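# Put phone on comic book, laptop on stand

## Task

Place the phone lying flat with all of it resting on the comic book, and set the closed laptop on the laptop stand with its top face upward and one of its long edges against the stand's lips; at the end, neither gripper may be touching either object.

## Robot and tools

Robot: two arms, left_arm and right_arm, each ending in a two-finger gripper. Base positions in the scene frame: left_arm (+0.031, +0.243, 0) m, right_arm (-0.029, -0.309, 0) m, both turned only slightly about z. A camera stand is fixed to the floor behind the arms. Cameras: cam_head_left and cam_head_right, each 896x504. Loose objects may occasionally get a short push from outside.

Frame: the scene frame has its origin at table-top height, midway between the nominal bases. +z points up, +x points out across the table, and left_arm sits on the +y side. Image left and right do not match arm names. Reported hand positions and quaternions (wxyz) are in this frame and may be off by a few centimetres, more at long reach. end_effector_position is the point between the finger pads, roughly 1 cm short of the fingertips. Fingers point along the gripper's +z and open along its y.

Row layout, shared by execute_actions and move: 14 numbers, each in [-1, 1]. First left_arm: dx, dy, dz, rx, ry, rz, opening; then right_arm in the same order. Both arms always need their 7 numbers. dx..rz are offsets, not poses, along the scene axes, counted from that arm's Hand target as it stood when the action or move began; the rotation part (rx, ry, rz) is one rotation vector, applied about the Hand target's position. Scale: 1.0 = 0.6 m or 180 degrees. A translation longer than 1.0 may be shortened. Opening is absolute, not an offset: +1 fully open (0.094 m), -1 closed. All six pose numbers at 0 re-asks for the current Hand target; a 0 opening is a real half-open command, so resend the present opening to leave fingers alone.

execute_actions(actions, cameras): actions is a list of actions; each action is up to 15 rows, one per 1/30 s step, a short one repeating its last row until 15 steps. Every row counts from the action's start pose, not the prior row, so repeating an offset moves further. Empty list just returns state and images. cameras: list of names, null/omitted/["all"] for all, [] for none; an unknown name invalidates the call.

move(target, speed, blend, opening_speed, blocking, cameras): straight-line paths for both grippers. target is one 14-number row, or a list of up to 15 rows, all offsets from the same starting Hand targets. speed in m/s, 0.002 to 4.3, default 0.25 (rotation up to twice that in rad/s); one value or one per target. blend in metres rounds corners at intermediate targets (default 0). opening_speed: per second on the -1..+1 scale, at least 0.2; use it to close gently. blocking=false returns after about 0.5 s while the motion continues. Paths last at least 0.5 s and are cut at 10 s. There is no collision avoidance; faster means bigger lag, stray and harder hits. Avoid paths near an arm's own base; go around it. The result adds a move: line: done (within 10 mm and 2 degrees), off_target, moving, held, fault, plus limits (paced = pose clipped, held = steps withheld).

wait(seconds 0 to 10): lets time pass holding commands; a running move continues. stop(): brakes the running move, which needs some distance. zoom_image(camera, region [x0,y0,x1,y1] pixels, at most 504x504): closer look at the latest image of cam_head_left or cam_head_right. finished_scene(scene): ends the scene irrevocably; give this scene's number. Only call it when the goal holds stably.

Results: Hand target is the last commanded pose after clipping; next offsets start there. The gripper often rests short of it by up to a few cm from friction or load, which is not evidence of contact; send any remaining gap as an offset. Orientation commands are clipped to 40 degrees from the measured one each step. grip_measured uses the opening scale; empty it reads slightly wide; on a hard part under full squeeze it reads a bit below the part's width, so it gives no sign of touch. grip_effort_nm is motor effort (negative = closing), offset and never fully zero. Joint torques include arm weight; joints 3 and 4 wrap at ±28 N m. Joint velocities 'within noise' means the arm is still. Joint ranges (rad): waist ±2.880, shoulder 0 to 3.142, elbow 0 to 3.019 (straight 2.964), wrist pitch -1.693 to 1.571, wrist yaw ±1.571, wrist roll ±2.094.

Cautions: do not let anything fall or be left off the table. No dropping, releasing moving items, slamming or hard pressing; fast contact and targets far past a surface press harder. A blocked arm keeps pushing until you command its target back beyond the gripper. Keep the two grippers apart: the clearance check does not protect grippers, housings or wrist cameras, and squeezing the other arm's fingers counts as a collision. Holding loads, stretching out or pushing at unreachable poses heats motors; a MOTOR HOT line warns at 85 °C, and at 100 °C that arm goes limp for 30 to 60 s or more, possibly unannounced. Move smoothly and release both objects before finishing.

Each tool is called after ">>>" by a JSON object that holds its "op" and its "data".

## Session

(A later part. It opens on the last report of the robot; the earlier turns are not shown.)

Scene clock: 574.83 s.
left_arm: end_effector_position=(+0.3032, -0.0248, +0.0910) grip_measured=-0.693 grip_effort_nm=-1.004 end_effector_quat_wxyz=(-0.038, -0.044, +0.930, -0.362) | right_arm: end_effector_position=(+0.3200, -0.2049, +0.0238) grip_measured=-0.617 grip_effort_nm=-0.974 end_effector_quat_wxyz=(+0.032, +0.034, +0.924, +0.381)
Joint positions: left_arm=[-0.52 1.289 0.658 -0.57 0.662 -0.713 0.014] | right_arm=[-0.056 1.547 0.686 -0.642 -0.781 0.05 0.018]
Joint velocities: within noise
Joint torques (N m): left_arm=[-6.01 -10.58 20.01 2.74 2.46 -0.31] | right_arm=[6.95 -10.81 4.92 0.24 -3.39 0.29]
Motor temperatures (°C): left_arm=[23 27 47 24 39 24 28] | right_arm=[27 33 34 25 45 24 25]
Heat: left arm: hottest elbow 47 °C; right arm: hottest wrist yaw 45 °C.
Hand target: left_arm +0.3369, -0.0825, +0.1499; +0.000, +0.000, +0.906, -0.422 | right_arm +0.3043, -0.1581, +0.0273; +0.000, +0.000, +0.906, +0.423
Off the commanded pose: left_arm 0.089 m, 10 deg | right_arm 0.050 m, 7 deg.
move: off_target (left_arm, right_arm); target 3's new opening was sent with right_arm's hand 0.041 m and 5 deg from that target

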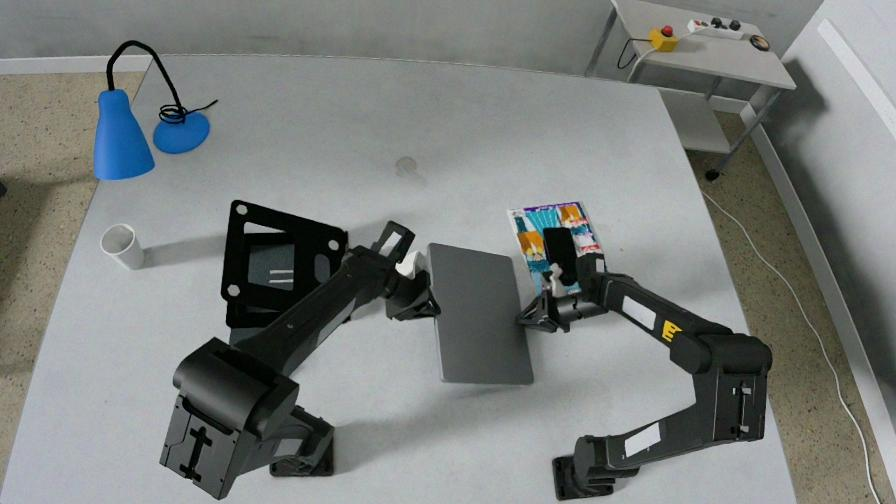

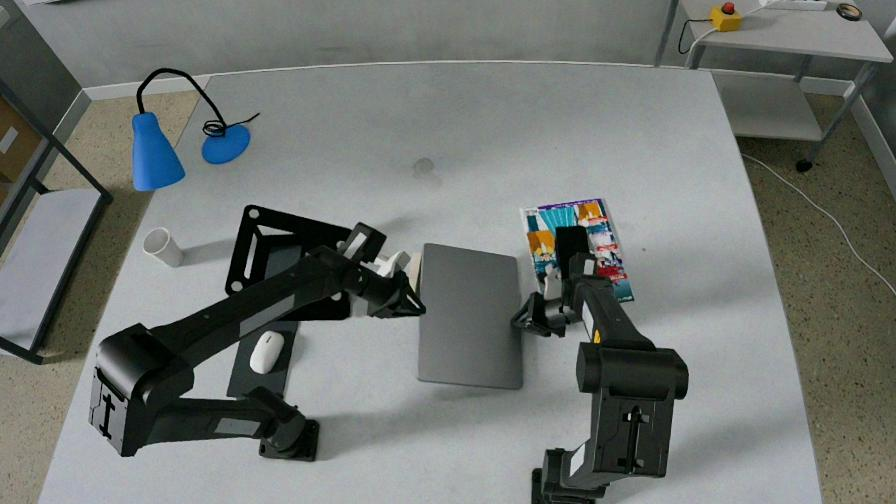

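>>> {"op": "move", "data": {"target": [0.02,0.02,0.0,0,0,0,-0.85,0.03,-0.02,0.18,0,0,0,-0.9], "speed": 0.08}}

>>> {"op": "zoom_image", "data": {"camera": "cam_head_left", "region": [360, 220, 610, 410]}}

>>> {"op": "zoom_image", "data": {"camera": "cam_head_right", "region": [360, 220, 610, 410]}}

Scene clock: 580.90 s.
left_arm: end_effector_position=(+0.3137, -0.0119, +0.0915) grip_measured=-0.701 grip_effort_nm=-1.004 end_effector_quat_wxyz=(-0.037, -0.056, +0.929, -0.365) | right_arm: end_effector_position=(+0.2750, -0.2037, +0.0728) grip_measured=-0.808 grip_effort_nm=-1.013 end_effector_quat_wxyz=(-0.070, +0.070, +0.920, +0.379)
Joint positions: left_arm=[-0.469 1.296 0.666 -0.592 0.679 -0.686 0.014] | right_arm=[-0.059 1.435 0.732 -1.028 -0.778 0.034 0.009]
Joint velocities: within noise
Joint torques (N m): left_arm=[-6.12 -10.29 20.59 2.19 2.66 -0.1] | right_arm=[4.84 -15.91 13.71 -0.28 -3.75 -0.19]
Motor temperatures (°C): left_arm=[23 27 47 24 41 24 28] | right_arm=[27 33 34 25 51 24 25]
Heat: left arm: hottest elbow 47 °C; right arm: hottest wrist yaw 51 °C.
Hand target: left_arm +0.3490, -0.0704, +0.1499; +0.000, +0.000, +0.906, -0.422 | right_arm +0.3223, -0.1701, +0.1353; +0.000, +0.000, +0.906, +0.423
Off the commanded pose: left_arm 0.090 m, 10 deg | right_arm 0.085 m, 13 deg.
move: off_target (left_arm, right_arm)

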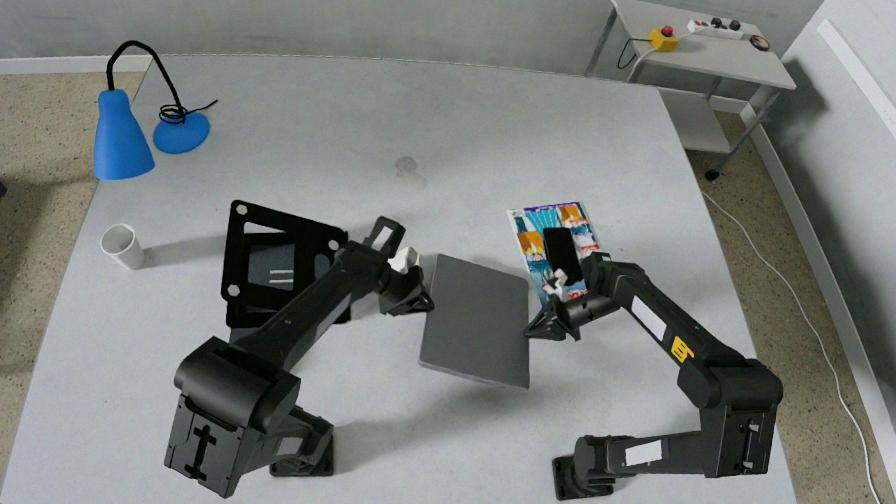

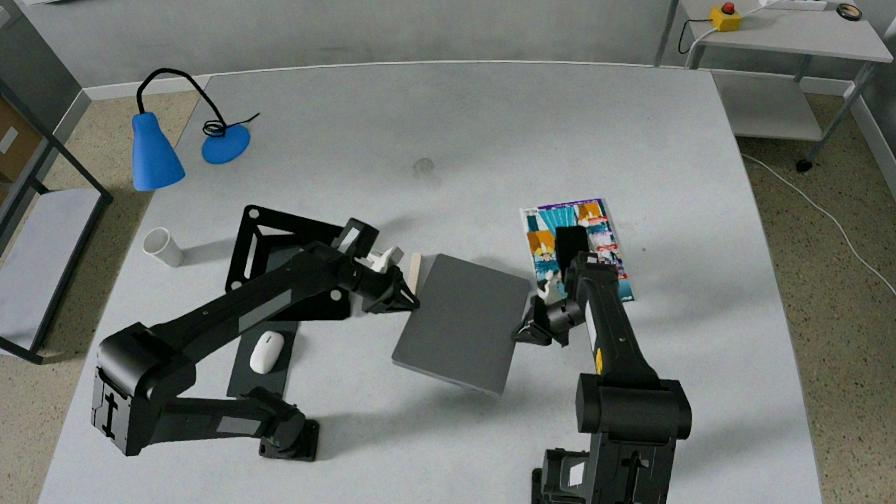

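Scaled by 2.016.

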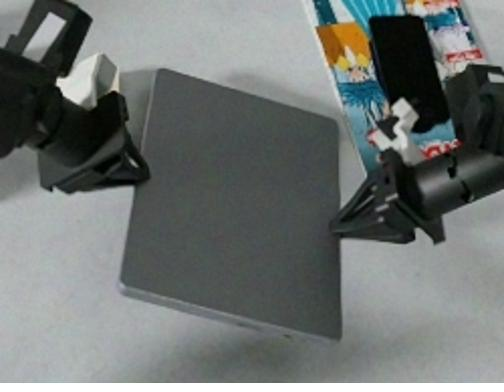

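Scaled by 2.016.

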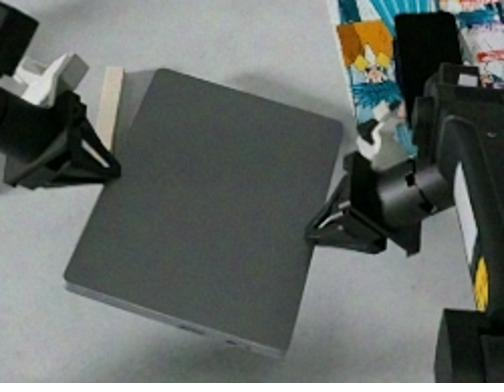

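>>> {"op": "move", "data": {"target": [0.0,0.0,0.0,0,0,0,-0.85,0.05,0.0,0.02,0.12,0,0,-0.95], "speed": 0.15}}

>>> {"op": "zoom_image", "data": {"camera": "cam_head_left", "region": [400, 220, 610, 400]}}

>>> {"op": "zoom_image", "data": {"camera": "cam_head_right", "region": [380, 220, 590, 400]}}

Scene clock: 595.80 s.
left_arm: end_effector_position=(+0.3179, -0.0032, +0.0800) grip_measured=-0.820 grip_effort_nm=-1.009 end_effector_quat_wxyz=(-0.045, -0.082, +0.932, -0.351) | right_arm: end_effector_position=(+0.3421, -0.1996, +0.1274) grip_measured=-0.945 grip_effort_nm=-0.945 end_effector_quat_wxyz=(+0.001, +0.044, +0.824, +0.564)
Joint positions: left_arm=[-0.449 1.323 0.666 -0.598 0.662 -0.704 0.008] | right_arm=[-0.147 1.572 0.87 -1.089 -1.19 -0.184 0.003]
Joint velocities: within noise
Joint torques (N m): left_arm=[-7.47 -13.04 19.78 2.39 3.41 0.11] | right_arm=[5.54 -13.1 9.35 -0.84 -2.39 -0.13]
Motor temperatures (°C): left_arm=[23 27 47 24 46 24 28] | right_arm=[27 33 39 25 61 24 26]
Heat: left arm: hottest elbow 47 °C; right arm: hottest wrist yaw 61 °C.
Hand target: left_arm +0.3489, -0.0705, +0.1500; +0.000, +0.000, +0.906, -0.422 | right_arm +0.3522, -0.1702, +0.1473; +0.000, +0.000, +0.811, +0.585
Off the commanded pose: left_arm 0.102 m, 14 deg | right_arm 0.037 m, 6 deg.
move: off_target (left_arm, right_arm)

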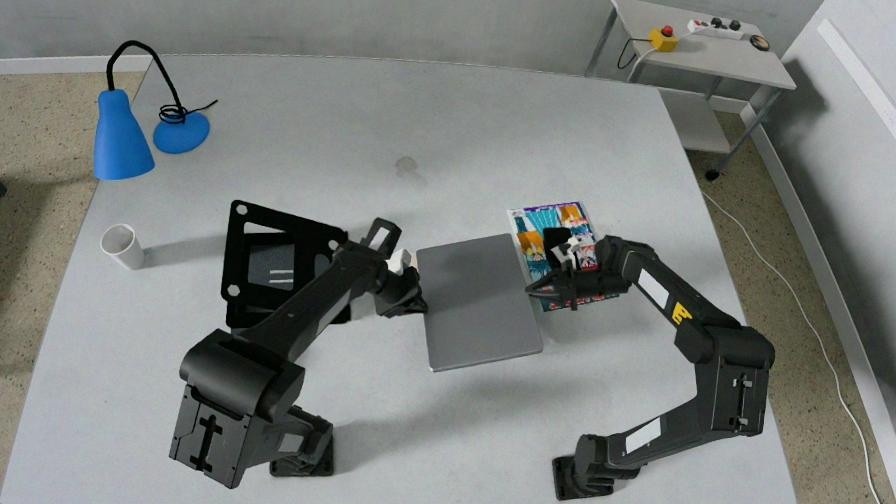

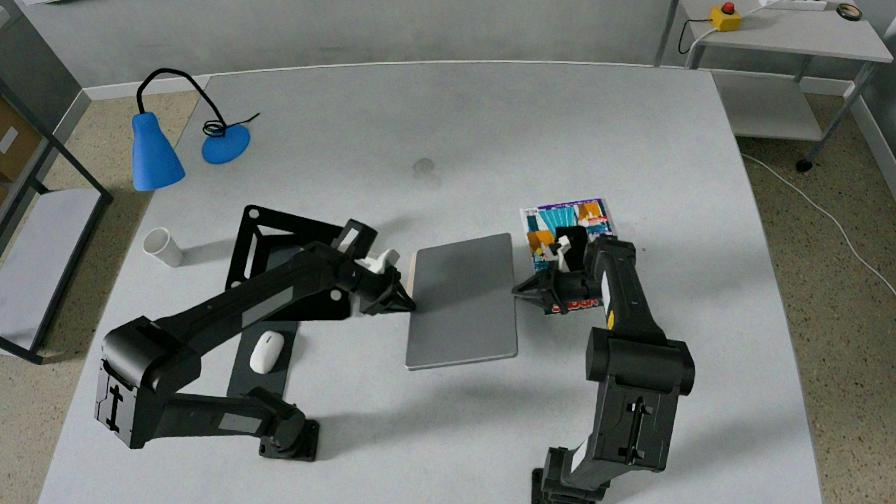

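Scaled by 2.400.

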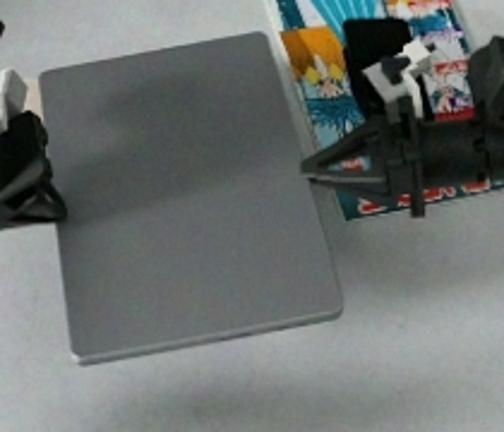

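Scaled by 2.400.

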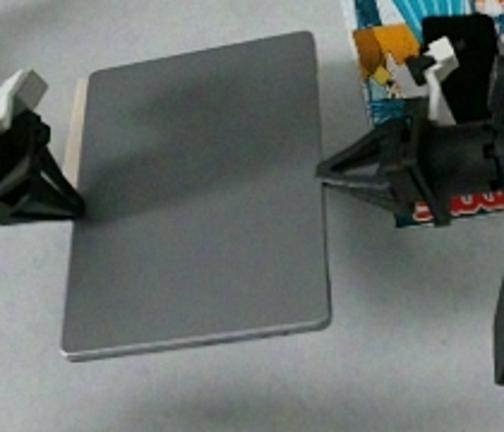

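>>> {"op": "move", "data": {"target": [[0.0,0.085,0.0,0,0,0,-0.9,0.0,0.085,0.0,0,0,0,-0.95],[0.0,0.085,-0.1,0,0,0,-0.9,0.0,0.085,-0.17,0,0,0,-0.95]], "speed": [0.12,0.1]}}

>>> {"op": "zoom_image", "data": {"camera": "cam_head_left", "region": [380, 220, 590, 400]}}

>>> {"op": "zoom_image", "data": {"camera": "cam_head_right", "region": [380, 220, 590, 400]}}

Scene clock: 604.07 s.
left_arm: end_effector_position=(+0.3227, +0.0262, +0.0534) grip_measured=-0.897 grip_effort_nm=-0.940 end_effector_quat_wxyz=(-0.046, -0.067, +0.928, -0.363) | right_arm: end_effector_position=(+0.3795, -0.1710, +0.0377) grip_measured=-0.948 grip_effort_nm=-1.033 end_effector_quat_wxyz=(+0.050, +0.030, +0.830, +0.555)
Joint positions: left_arm=[-0.345 1.387 0.629 -0.577 0.718 -0.549 0.005] | right_arm=[-0.059 1.755 0.791 -0.433 -1.175 0.136 0.002]
Joint velocities: within noise
Joint torques (N m): left_arm=[-5.6 -11.46 13.19 3.97 3.44 0.16] | right_arm=[8 -15.27 3.51 -0.03 -2.89 0.3]
Motor temperatures (°C): left_arm=[23 27 47 24 51 24 28] | right_arm=[27 34 38 25 57 24 26]
Heat: left arm: hottest wrist yaw 51 °C; right arm: hottest wrist yaw 57 °C.
Hand target: left_arm +0.3489, -0.0195, +0.0899; +0.000, +0.000, +0.906, -0.422 | right_arm +0.3521, -0.1191, +0.0452; +0.000, +0.000, +0.811, +0.585
Off the commanded pose: left_arm 0.064 m, 12 deg | right_arm 0.059 m, 8 deg.
move: off_target (left_arm, right_arm)

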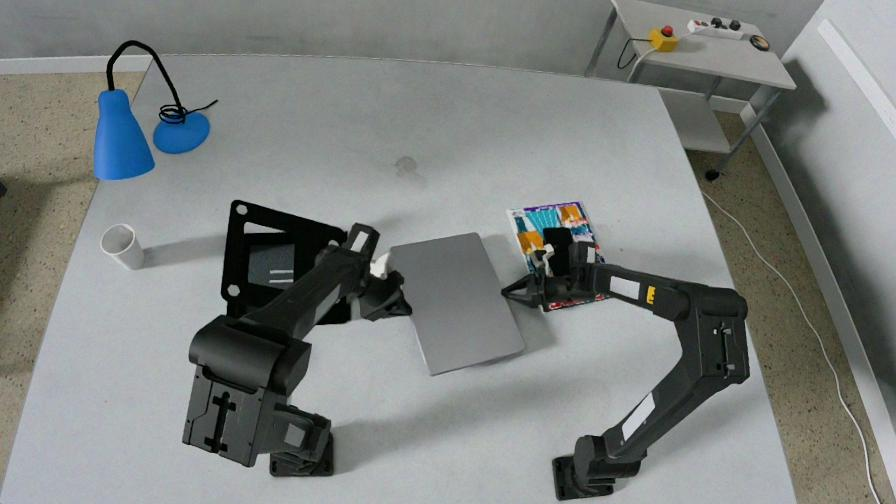

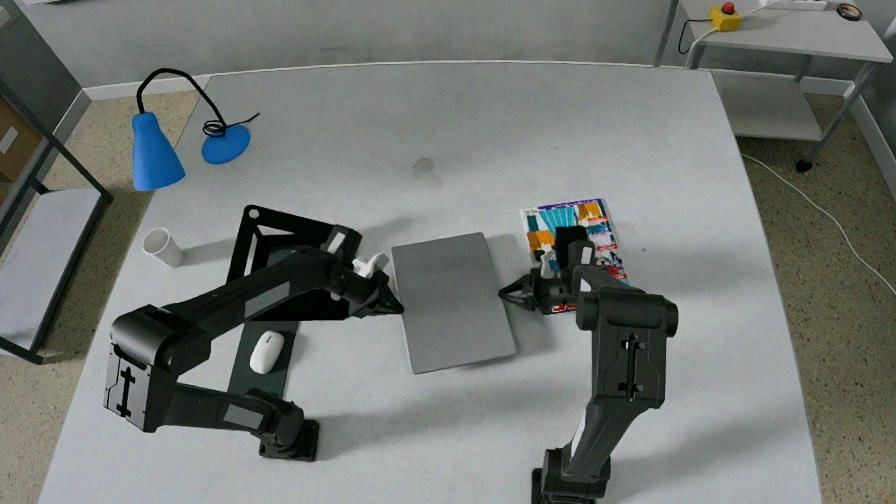

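Scaled by 2.400.

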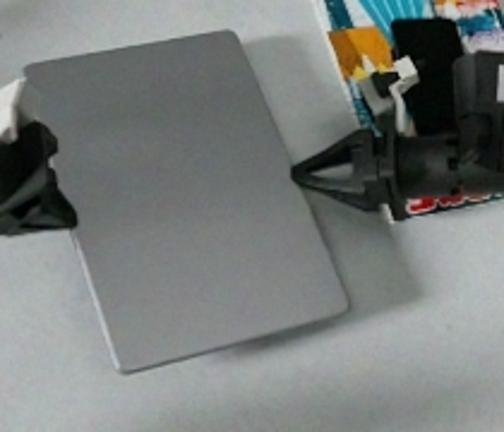

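Scaled by 2.400.

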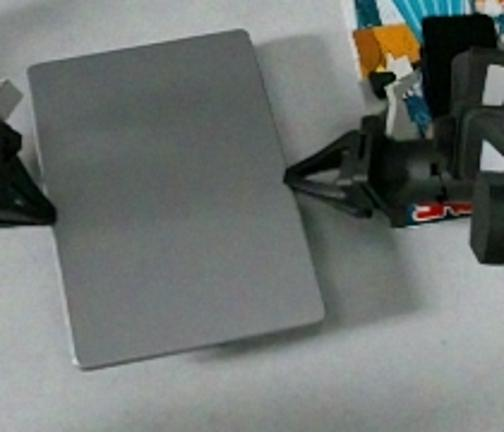

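>>> {"op": "move", "data": {"target": [[0.0,0.03,-0.03,0,0,0,-0.9,0.0,-0.03,-0.06,0,0,0,-0.95],[0.0,0.03,-0.06,0,0,0,-0.9,0.0,-0.03,-0.09,0,0,0,-0.95]], "speed": [0.1,0.08]}}

>>> {"op": "zoom_image", "data": {"camera": "cam_head_left", "region": [380, 220, 590, 400]}}

>>> {"op": "zoom_image", "data": {"camera": "cam_head_right", "region": [380, 220, 590, 400]}}

Scene clock: 609.30 s.
left_arm: end_effector_position=(+0.3265, +0.0306, +0.0445) grip_measured=-0.893 grip_effort_nm=-0.642 end_effector_quat_wxyz=(-0.032, -0.047, +0.918, -0.393) | right_arm: end_effector_position=(+0.3749, -0.1713, +0.0257) grip_measured=-0.947 grip_effort_nm=-1.043 end_effector_quat_wxyz=(+0.051, +0.016, +0.816, +0.575)
Joint positions: left_arm=[-0.307 1.421 0.602 -0.5 0.778 -0.484 0.005] | right_arm=[-0.069 1.81 0.791 -0.429 -1.228 0.062 0.002]
Joint velocities: within noise
Joint torques (N m): left_arm=[-5.36 -7.06 11.26 4.37 1.73 0.08] | right_arm=[5.66 -8.18 3.59 0.66 -1.19 -0.13]
Motor temperatures (°C): left_arm=[23 27 46 24 52 24 28] | right_arm=[27 34 37 25 57 24 26]
Heat: left arm: hottest wrist yaw 52 °C; right arm: hottest wrist yaw 57 °C.
Hand target: left_arm +0.3489, -0.0014, +0.0539; +0.000, +0.000, +0.906, -0.422 | right_arm +0.3522, -0.1371, -0.0087; +0.000, +0.000, +0.811, +0.585
Off the commanded pose: left_arm 0.040 m, 7 deg | right_arm 0.054 m, 6 deg.
move: off_target (left_arm, right_arm)

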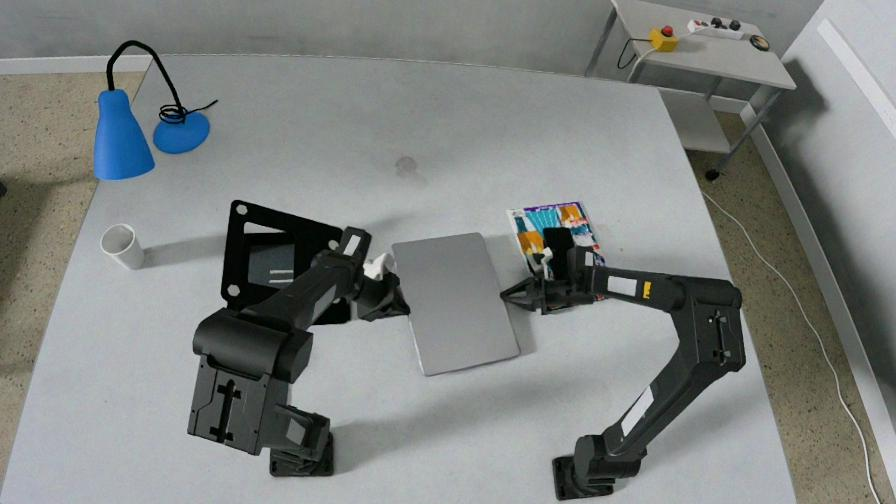

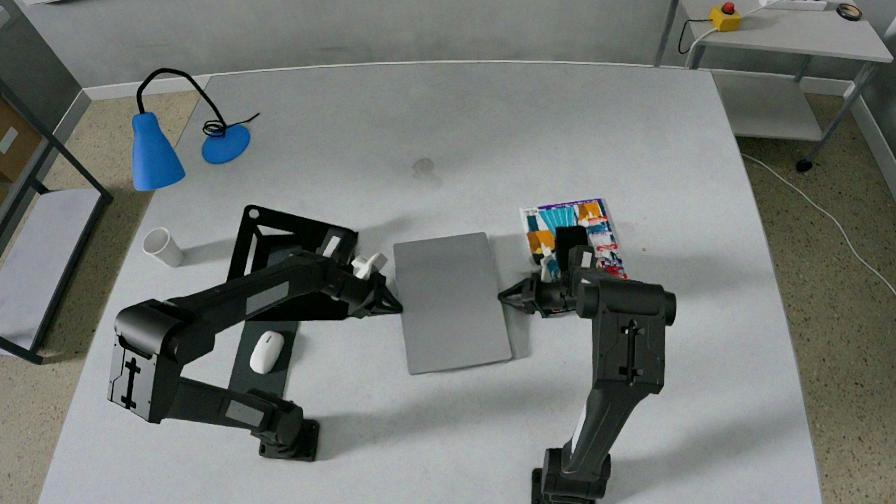

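Scaled by 2.400.

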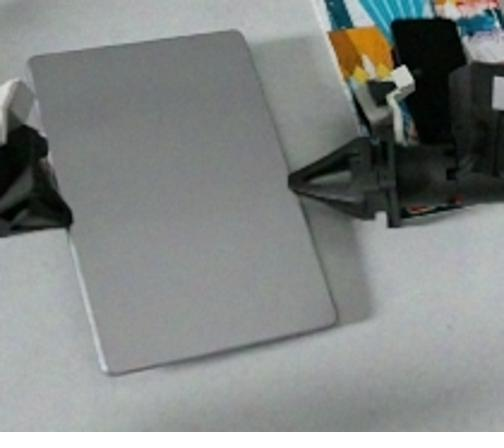

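Scaled by 2.400.

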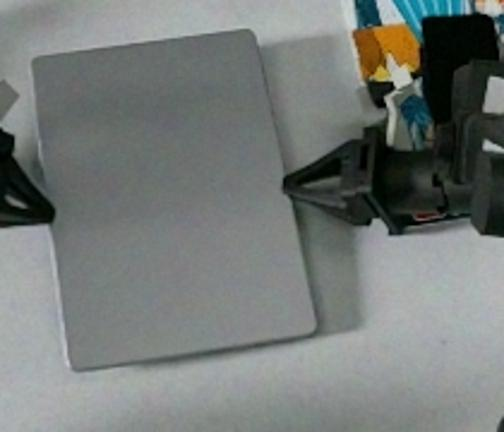

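>>> {"op": "move", "data": {"target": [[0.0,0.04,0.0,0,0,0,-0.9,0.0,-0.06,0.05,0,0,0,-0.95],[0.0,0.04,0.0,0,0,0,-0.9,0.0,-0.2,0.1,0,0,0,-0.95]], "speed": [0.08,0.1]}}

>>> {"op": "zoom_image", "data": {"camera": "cam_head_left", "region": [380, 220, 590, 400]}}

>>> {"op": "zoom_image", "data": {"camera": "cam_head_right", "region": [380, 220, 590, 400]}}

Scene clock: 617.60 s.
left_arm: end_effector_position=(+0.3283, +0.0244, +0.0413) grip_measured=-0.900 grip_effort_nm=0.042 end_effector_quat_wxyz=(-0.021, -0.003, +0.908, -0.418) | right_arm: end_effector_position=(+0.3355, -0.2527, +0.0409) grip_measured=-0.946 grip_effort_nm=-0.926 end_effector_quat_wxyz=(-0.002, -0.009, +0.815, +0.579)
Joint positions: left_arm=[-0.304 1.458 0.602 -0.457 0.833 -0.397 0.005] | right_arm=[-0.29 1.903 0.947 -1.317 -1.126 -0.762 0.003]
Joint velocities: within noise
Joint torques (N m): left_arm=[-1.26 -10.87 10.88 0.81 0.34 0.06] | right_arm=[0.38 -15.79 7.08 -2.06 -1.05 0.21]
Motor temperatures (°C): left_arm=[23 27 45 24 48 24 28] | right_arm=[27 34 37 25 52 24 27]
Heat: left arm: hottest wrist yaw 48 °C; right arm: hottest wrist yaw 52 °C.
Hand target: left_arm +0.3489, +0.0227, +0.0538; +0.000, +0.000, +0.907, -0.422 | right_arm +0.3523, -0.2571, +0.0513; +0.001, +0.000, +0.811, +0.585
Off the commanded pose: left_arm 0.024 m, 2 deg | right_arm 0.020 m, 1 deg.
move: off_target (left_arm, right_arm)

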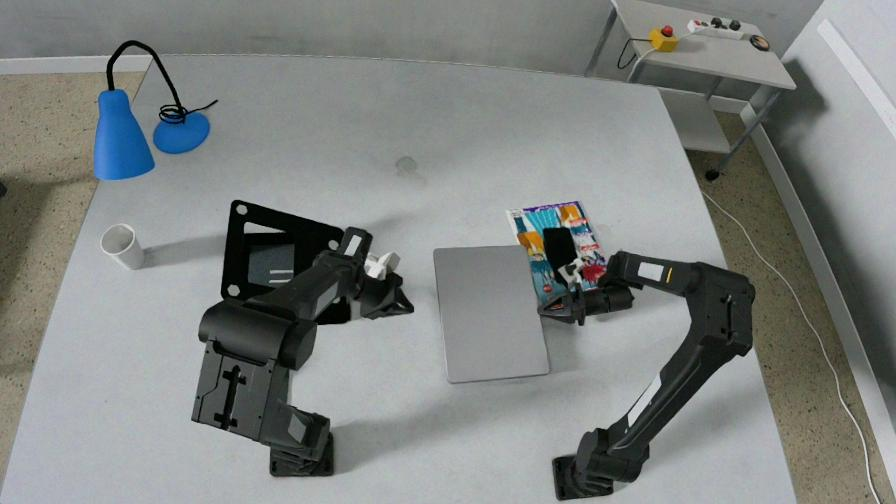

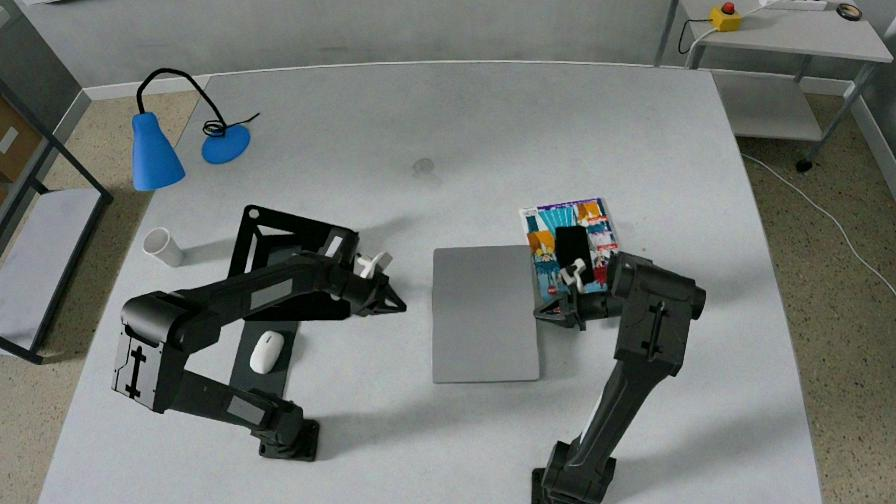

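Scaled by 2.400.

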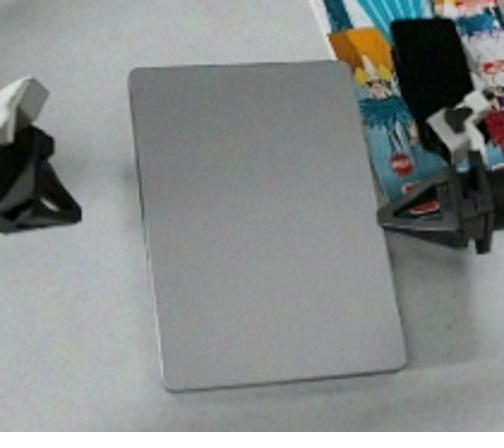

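Scaled by 2.400.

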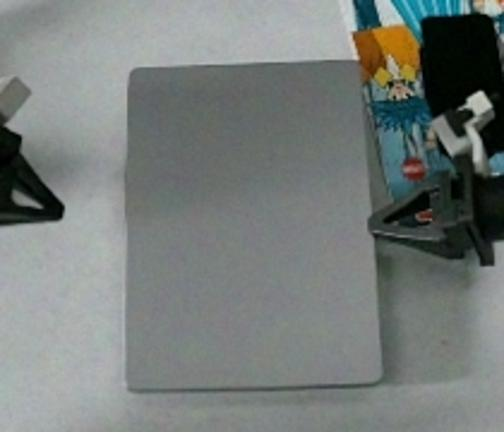

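>>> {"op": "zoom_image", "data": {"camera": "cam_head_left", "region": [390, 230, 590, 400]}}

>>> {"op": "zoom_image", "data": {"camera": "cam_head_right", "region": [300, 200, 580, 400]}}

Scaled by 2.520.

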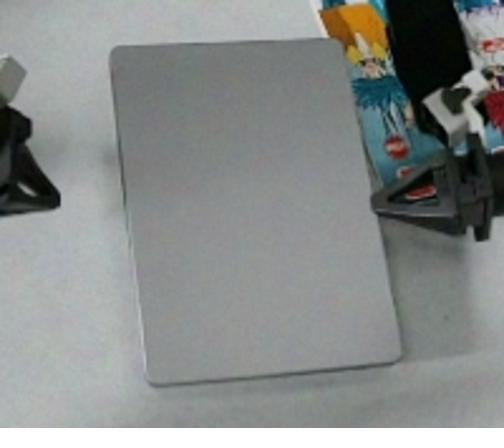

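Scaled by 1.800.

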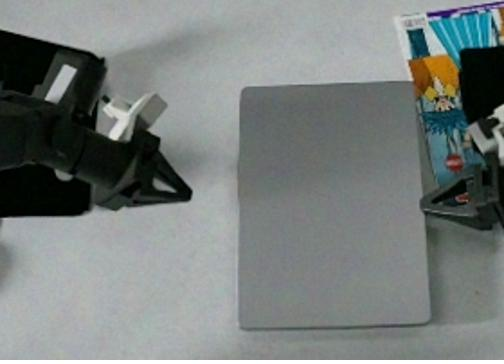

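>>> {"op": "zoom_image", "data": {"camera": "cam_head_left", "region": [410, 240, 470, 390]}}

>>> {"op": "zoom_image", "data": {"camera": "cam_head_right", "region": [405, 240, 465, 390]}}

>>> {"op": "zoom_image", "data": {"camera": "cam_head_left", "region": [430, 350, 560, 400]}}

Scaled by 3.360.

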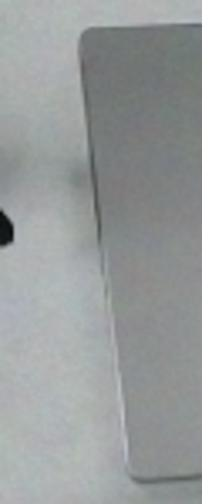

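Scaled by 3.360.

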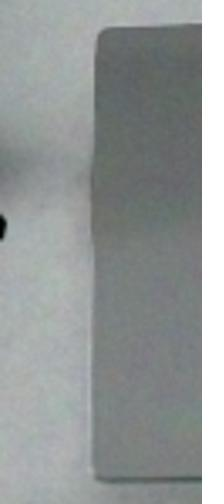

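Scaled by 3.877.

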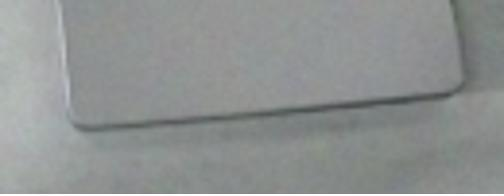

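>>> {"op": "wait", "data": {"seconds": 0}}

Scene clock: 642.70 s.
left_arm: end_effector_position=(+0.3283, +0.0244, +0.0413) grip_measured=-0.900 grip_effort_nm=0.037 end_effector_quat_wxyz=(-0.021, -0.003, +0.908, -0.418) | right_arm: end_effector_position=(+0.3355, -0.2527, +0.0409) grip_measured=-0.942 grip_effort_nm=-0.740 end_effector_quat_wxyz=(-0.002, -0.009, +0.815, +0.579)
Joint positions: left_arm=[-0.304 1.458 0.602 -0.457 0.833 -0.397 0.005] | right_arm=[-0.29 1.903 0.947 -1.317 -1.126 -0.762 0.003]
Joint velocities: left_arm=[within noise] | right_arm=[-0.015 -0.005 -0.022 -0.007 -0.081 -0.022 0.005]
Joint torques (N m): left_arm=[-0.44 -10.52 11.03 0.76 0.31 0.03] | right_arm=[0.32 -15.68 7.1 -2.06 -1.04 0.24]
Motor temperatures (°C): left_arm=[23 27 43 24 40 24 27] | right_arm=[27 35 37 25 45 24 27]
Heat: left arm: hottest elbow 43 °C; right arm: hottest wrist yaw 45 °C.
Hand target: left_arm +0.3489, +0.0227, +0.0538; +0.000, +0.000, +0.907, -0.422 | right_arm +0.3523, -0.2571, +0.0513; +0.001, +0.000, +0.811, +0.585
Tool commands: left_gripper/opening=-0.9 right_gripper/opening=-0.95
Off the commanded pose: left_arm 0.024 m, 2 deg | right_arm 0.020 m, 1 deg.

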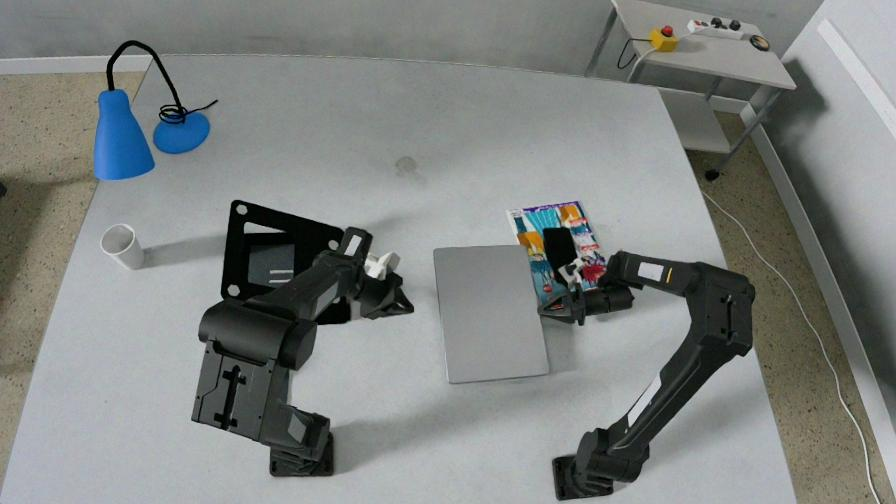

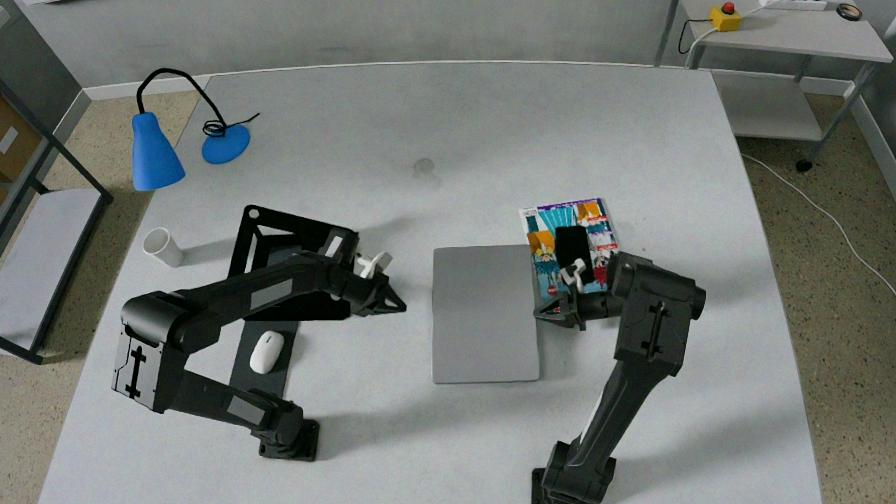

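>>> {"op": "move", "data": {"target": [[0.012,0.02,0.0,-0.111,0,0,-0.2,0,0,0,0,0,0,-0.95],[0.012,0.01,-0.03,-0.111,0,0,-0.2,0,0,0,0,0,0,-0.95]], "speed": 0.15}}

>>> {"op": "zoom_image", "data": {"camera": "cam_head_right", "region": [340, 230, 480, 400]}}

Scene clock: 656.53 s.
left_arm: end_effector_position=(+0.3592, +0.0285, +0.0392) grip_measured=-0.202 grip_effort_nm=0.129 end_effector_quat_wxyz=(+0.003, +0.003, +0.820, -0.572) | right_arm: end_effector_position=(+0.3355, -0.2527, +0.0409) grip_measured=-0.950 grip_effort_nm=-0.994 end_effector_quat_wxyz=(-0.002, -0.009, +0.815, +0.579)
Joint positions: left_arm=[-0.181 1.651 0.583 -0.109 1.187 -0.413 0.037] | right_arm=[-0.29 1.903 0.947 -1.317 -1.126 -0.762 0.002]
Joint velocities: within noise
Joint torques (N m): left_arm=[-1.44 -11.28 5.04 1.58 0.65 0.01] | right_arm=[0.32 -15.56 7.12 -2.09 -1.05 0.23]
Motor temperatures (°C): left_arm=[23 27 41 24 38 24 27] | right_arm=[27 35 37 25 44 24 27]
Heat: left arm: hottest elbow 41 °C; right arm: hottest wrist yaw 44 °C.
Hand target: left_arm +0.3561, +0.0285, +0.0360; +0.000, +0.000, +0.819, -0.573 | right_arm +0.3523, -0.2571, +0.0513; +0.001, +0.000, +0.811, +0.585
Off the commanded pose: left_arm 0.005 m, 1 deg | right_arm 0.020 m, 1 deg.
move: off_target (right_arm)

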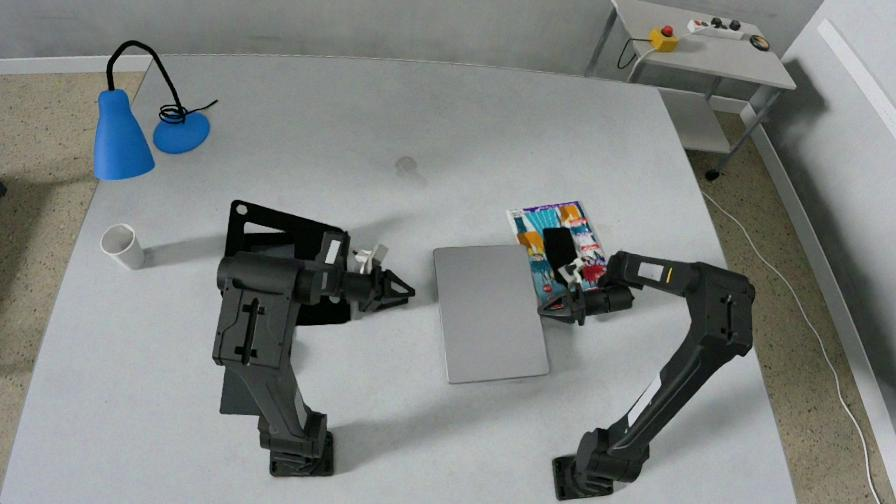

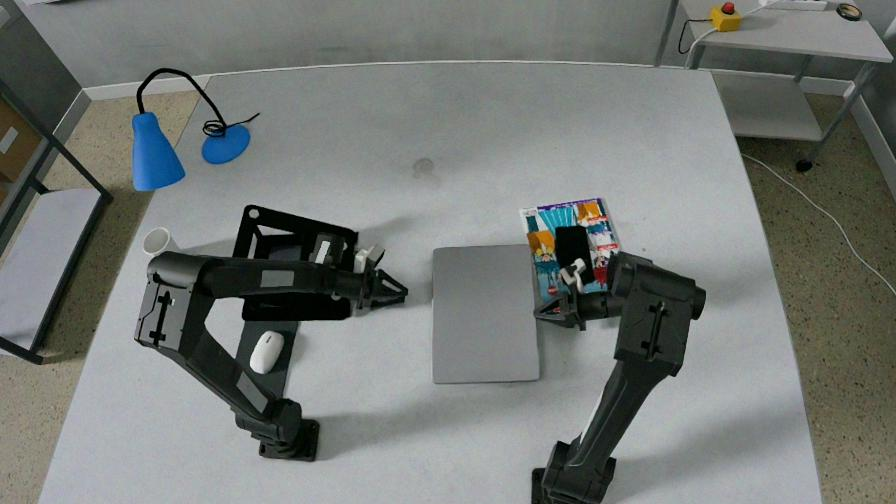

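Scaled by 2.965.

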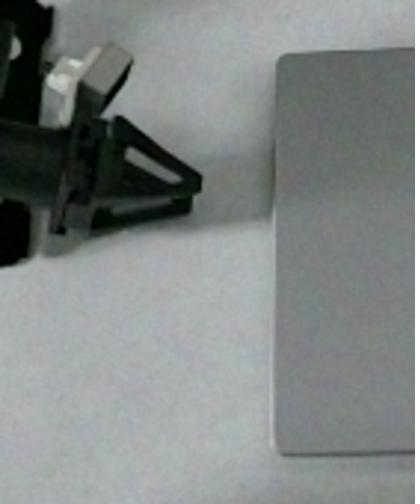

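>>> {"op": "move", "data": {"target": [[-0.03,-0.035,-0.02,0,0,0,-0.2,0,0,0,0,0,0,-0.95],[-0.03,-0.135,-0.02,0,0,0,-0.2,0,0,0,0,0,0,-0.95]], "speed": 0.12}}

>>> {"op": "zoom_image", "data": {"camera": "cam_head_left", "region": [340, 230, 560, 400]}}

Scene clock: 661.00 s.
left_arm: end_effector_position=(+0.3449, -0.0505, +0.0292) grip_measured=-0.202 grip_effort_nm=0.129 end_effector_quat_wxyz=(+0.006, +0.000, +0.819, -0.574) | right_arm: end_effector_position=(+0.3355, -0.2527, +0.0409) grip_measured=-0.942 grip_effort_nm=-0.799 end_effector_quat_wxyz=(-0.002, -0.009, +0.815, +0.579)
Joint positions: left_arm=[-0.42 1.72 0.521 0.451 1.046 -0.884 0.037] | right_arm=[-0.29 1.903 0.947 -1.317 -1.126 -0.762 0.003]
Joint velocities: within noise
Joint torques (N m): left_arm=[-2.84 -11.52 4.12 2.03 0.24 0.01] | right_arm=[0.32 -15.74 7.06 -2.07 -1.04 0.22]
Motor temperatures (°C): left_arm=[23 27 41 24 38 24 27] | right_arm=[27 35 37 25 43 24 27]
Heat: left arm: hottest elbow 41 °C; right arm: hottest wrist yaw 43 °C.
Hand target: left_arm +0.3381, -0.0525, +0.0239; +0.000, +0.000, +0.819, -0.573 | right_arm +0.3523, -0.2571, +0.0513; +0.001, +0.000, +0.811, +0.585
Off the commanded pose: left_arm 0.009 m, 1 deg | right_arm 0.020 m, 1 deg.
move: off_target (right_arm)

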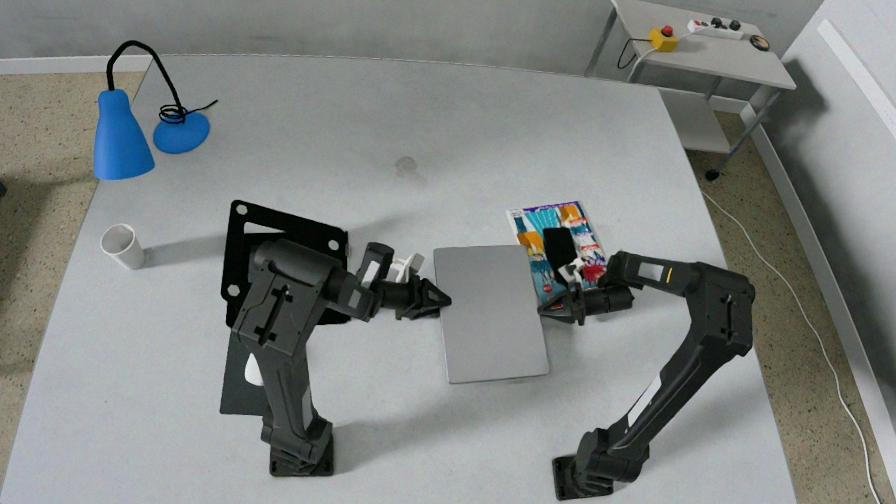

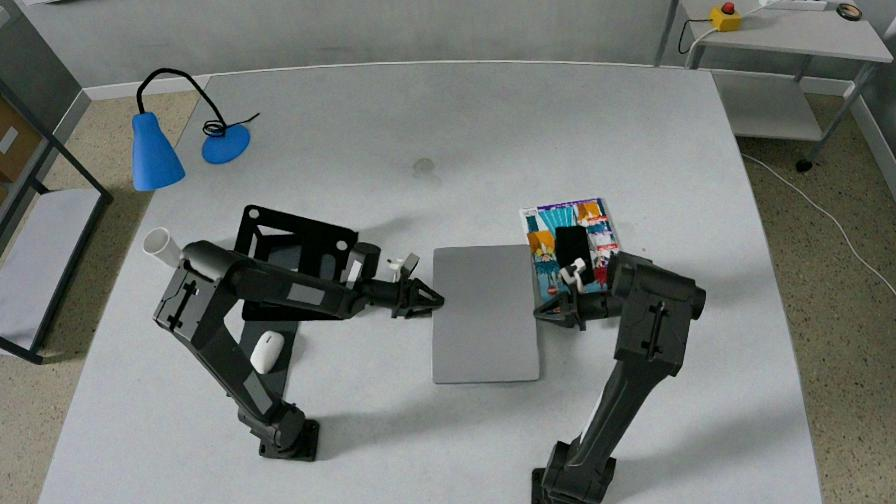

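Scaled by 2.291.

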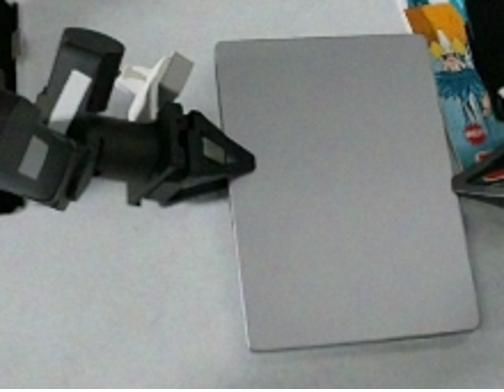

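>>> {"op": "move", "data": {"target": [[0,-0.035,0.0,0,0,0,-0.2,0,0,0,0,0,0,-0.95],[0,-0.035,0.0,0,0,0,-0.85,0,0,0,0,0,0,-0.95]], "speed": 0.08, "opening_speed": 0.5}}

Scene clock: 665.57 s.
left_arm: end_effector_position=(+0.3429, -0.0662, +0.0307) grip_measured=-0.507 grip_effort_nm=-0.999 end_effector_quat_wxyz=(+0.005, -0.005, +0.816, -0.578) | right_arm: end_effector_position=(+0.3356, -0.2549, +0.0366) grip_measured=-0.943 grip_effort_nm=-0.891 end_effector_quat_wxyz=(-0.004, -0.010, +0.816, +0.578)
Joint positions: left_arm=[-0.465 1.736 0.521 0.536 1.014 -0.967 0.023] | right_arm=[-0.294 1.915 0.952 -1.317 -1.117 -0.769 0.003]
Joint velocities: within noise
Joint torques (N m): left_arm=[-3.25 -10.99 5.39 1.74 -0.2 0.05] | right_arm=[0.62 -16.73 6.72 -2.15 -1.36 0.27]
Motor temperatures (°C): left_arm=[23 27 40 24 37 24 27] | right_arm=[27 35 37 25 43 24 27]
Heat: left arm: hottest elbow 40 °C; right arm: hottest wrist yaw 43 °C.
Hand target: left_arm +0.3382, -0.0734, +0.0239; +0.000, +0.000, +0.819, -0.573 | right_arm +0.3522, -0.2571, +0.0513; +0.000, +0.000, +0.811, +0.585
Off the commanded pose: left_arm 0.011 m, 1 deg | right_arm 0.022 m, 2 deg.
move: off_target (left_arm, right_arm)

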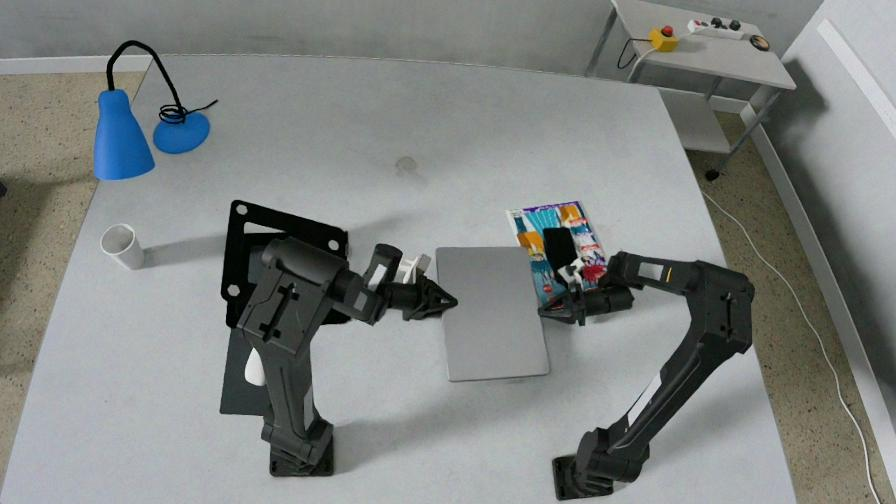

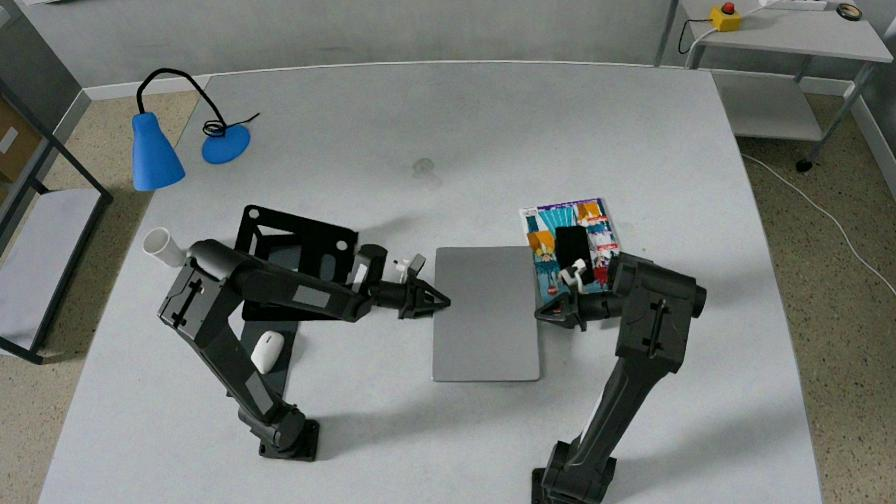

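>>> {"op": "move", "data": {"target": [[0.02,0.0,0.06,0,0,0,-0.85,0,0,0,0,0,0,-0.95],[0.06,0.0,0.17,0,0,0,-0.85,0,0,0,0,0,0,-0.95]], "speed": 0.08}}

>>> {"op": "zoom_image", "data": {"camera": "cam_head_left", "region": [340, 230, 600, 400]}}

Scene clock: 672.10 s.
left_arm: end_effector_position=(+0.3402, -0.0652, +0.0797) grip_measured=-0.599 grip_effort_nm=-1.004 end_effector_quat_wxyz=(-0.044, -0.027, +0.835, -0.548) | right_arm: end_effector_position=(+0.3350, -0.2534, +0.0375) grip_measured=-0.948 grip_effort_nm=-0.955 end_effector_quat_wxyz=(-0.012, +0.002, +0.813, +0.583)
Joint positions: left_arm=[-0.465 1.531 0.595 0.087 1.016 -0.915 0.019] | right_arm=[-0.292 1.92 0.952 -1.33 -1.127 -0.755 0.002]
Joint velocities: within noise
Joint torques (N m): left_arm=[0.15 -15.62 14.01 1.02 0.97 0.15] | right_arm=[0.56 -17.08 6.64 -1.8 -0.96 0.14]
Motor temperatures (°C): left_arm=[23 27 39 24 37 24 28] | right_arm=[27 35 37 25 43 24 27]
Heat: left arm: hottest elbow 39 °C; right arm: hottest wrist yaw 43 °C.
Hand target: left_arm +0.3741, -0.0734, +0.1259; +0.000, +0.000, +0.819, -0.573 | right_arm +0.3522, -0.2571, +0.0513; +0.000, +0.000, +0.811, +0.585
Off the commanded pose: left_arm 0.058 m, 7 deg | right_arm 0.022 m, 1 deg.
move: off_target (left_arm, right_arm)

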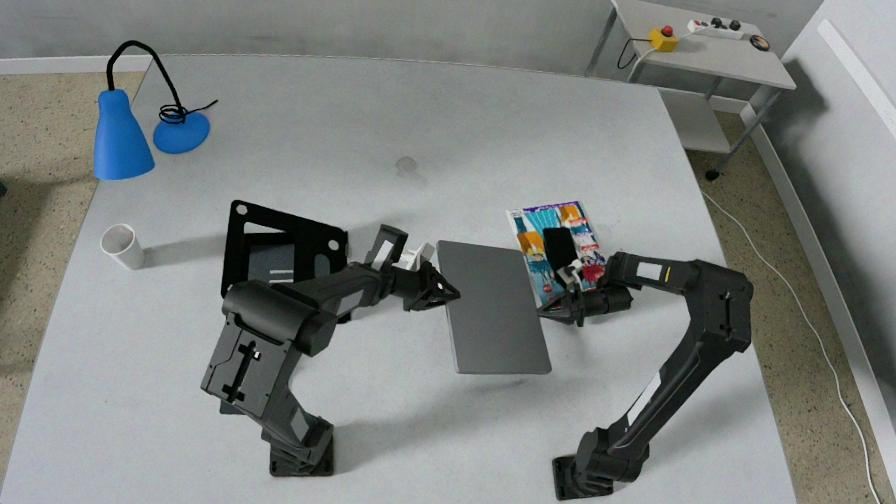

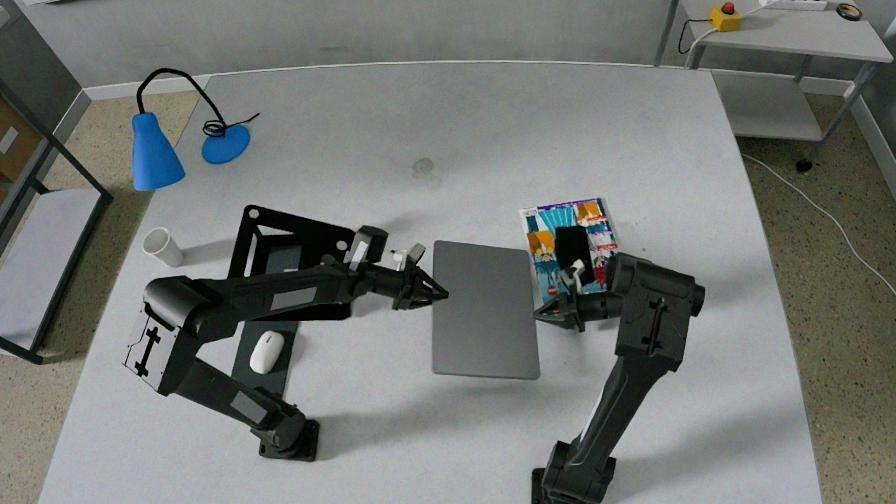

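Scaled by 1.938.

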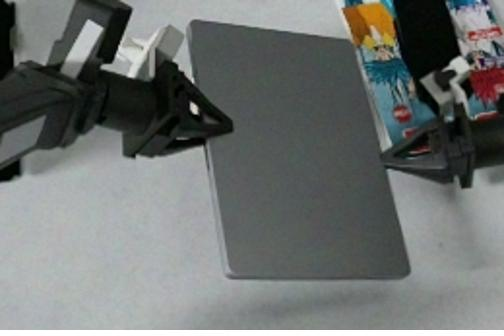

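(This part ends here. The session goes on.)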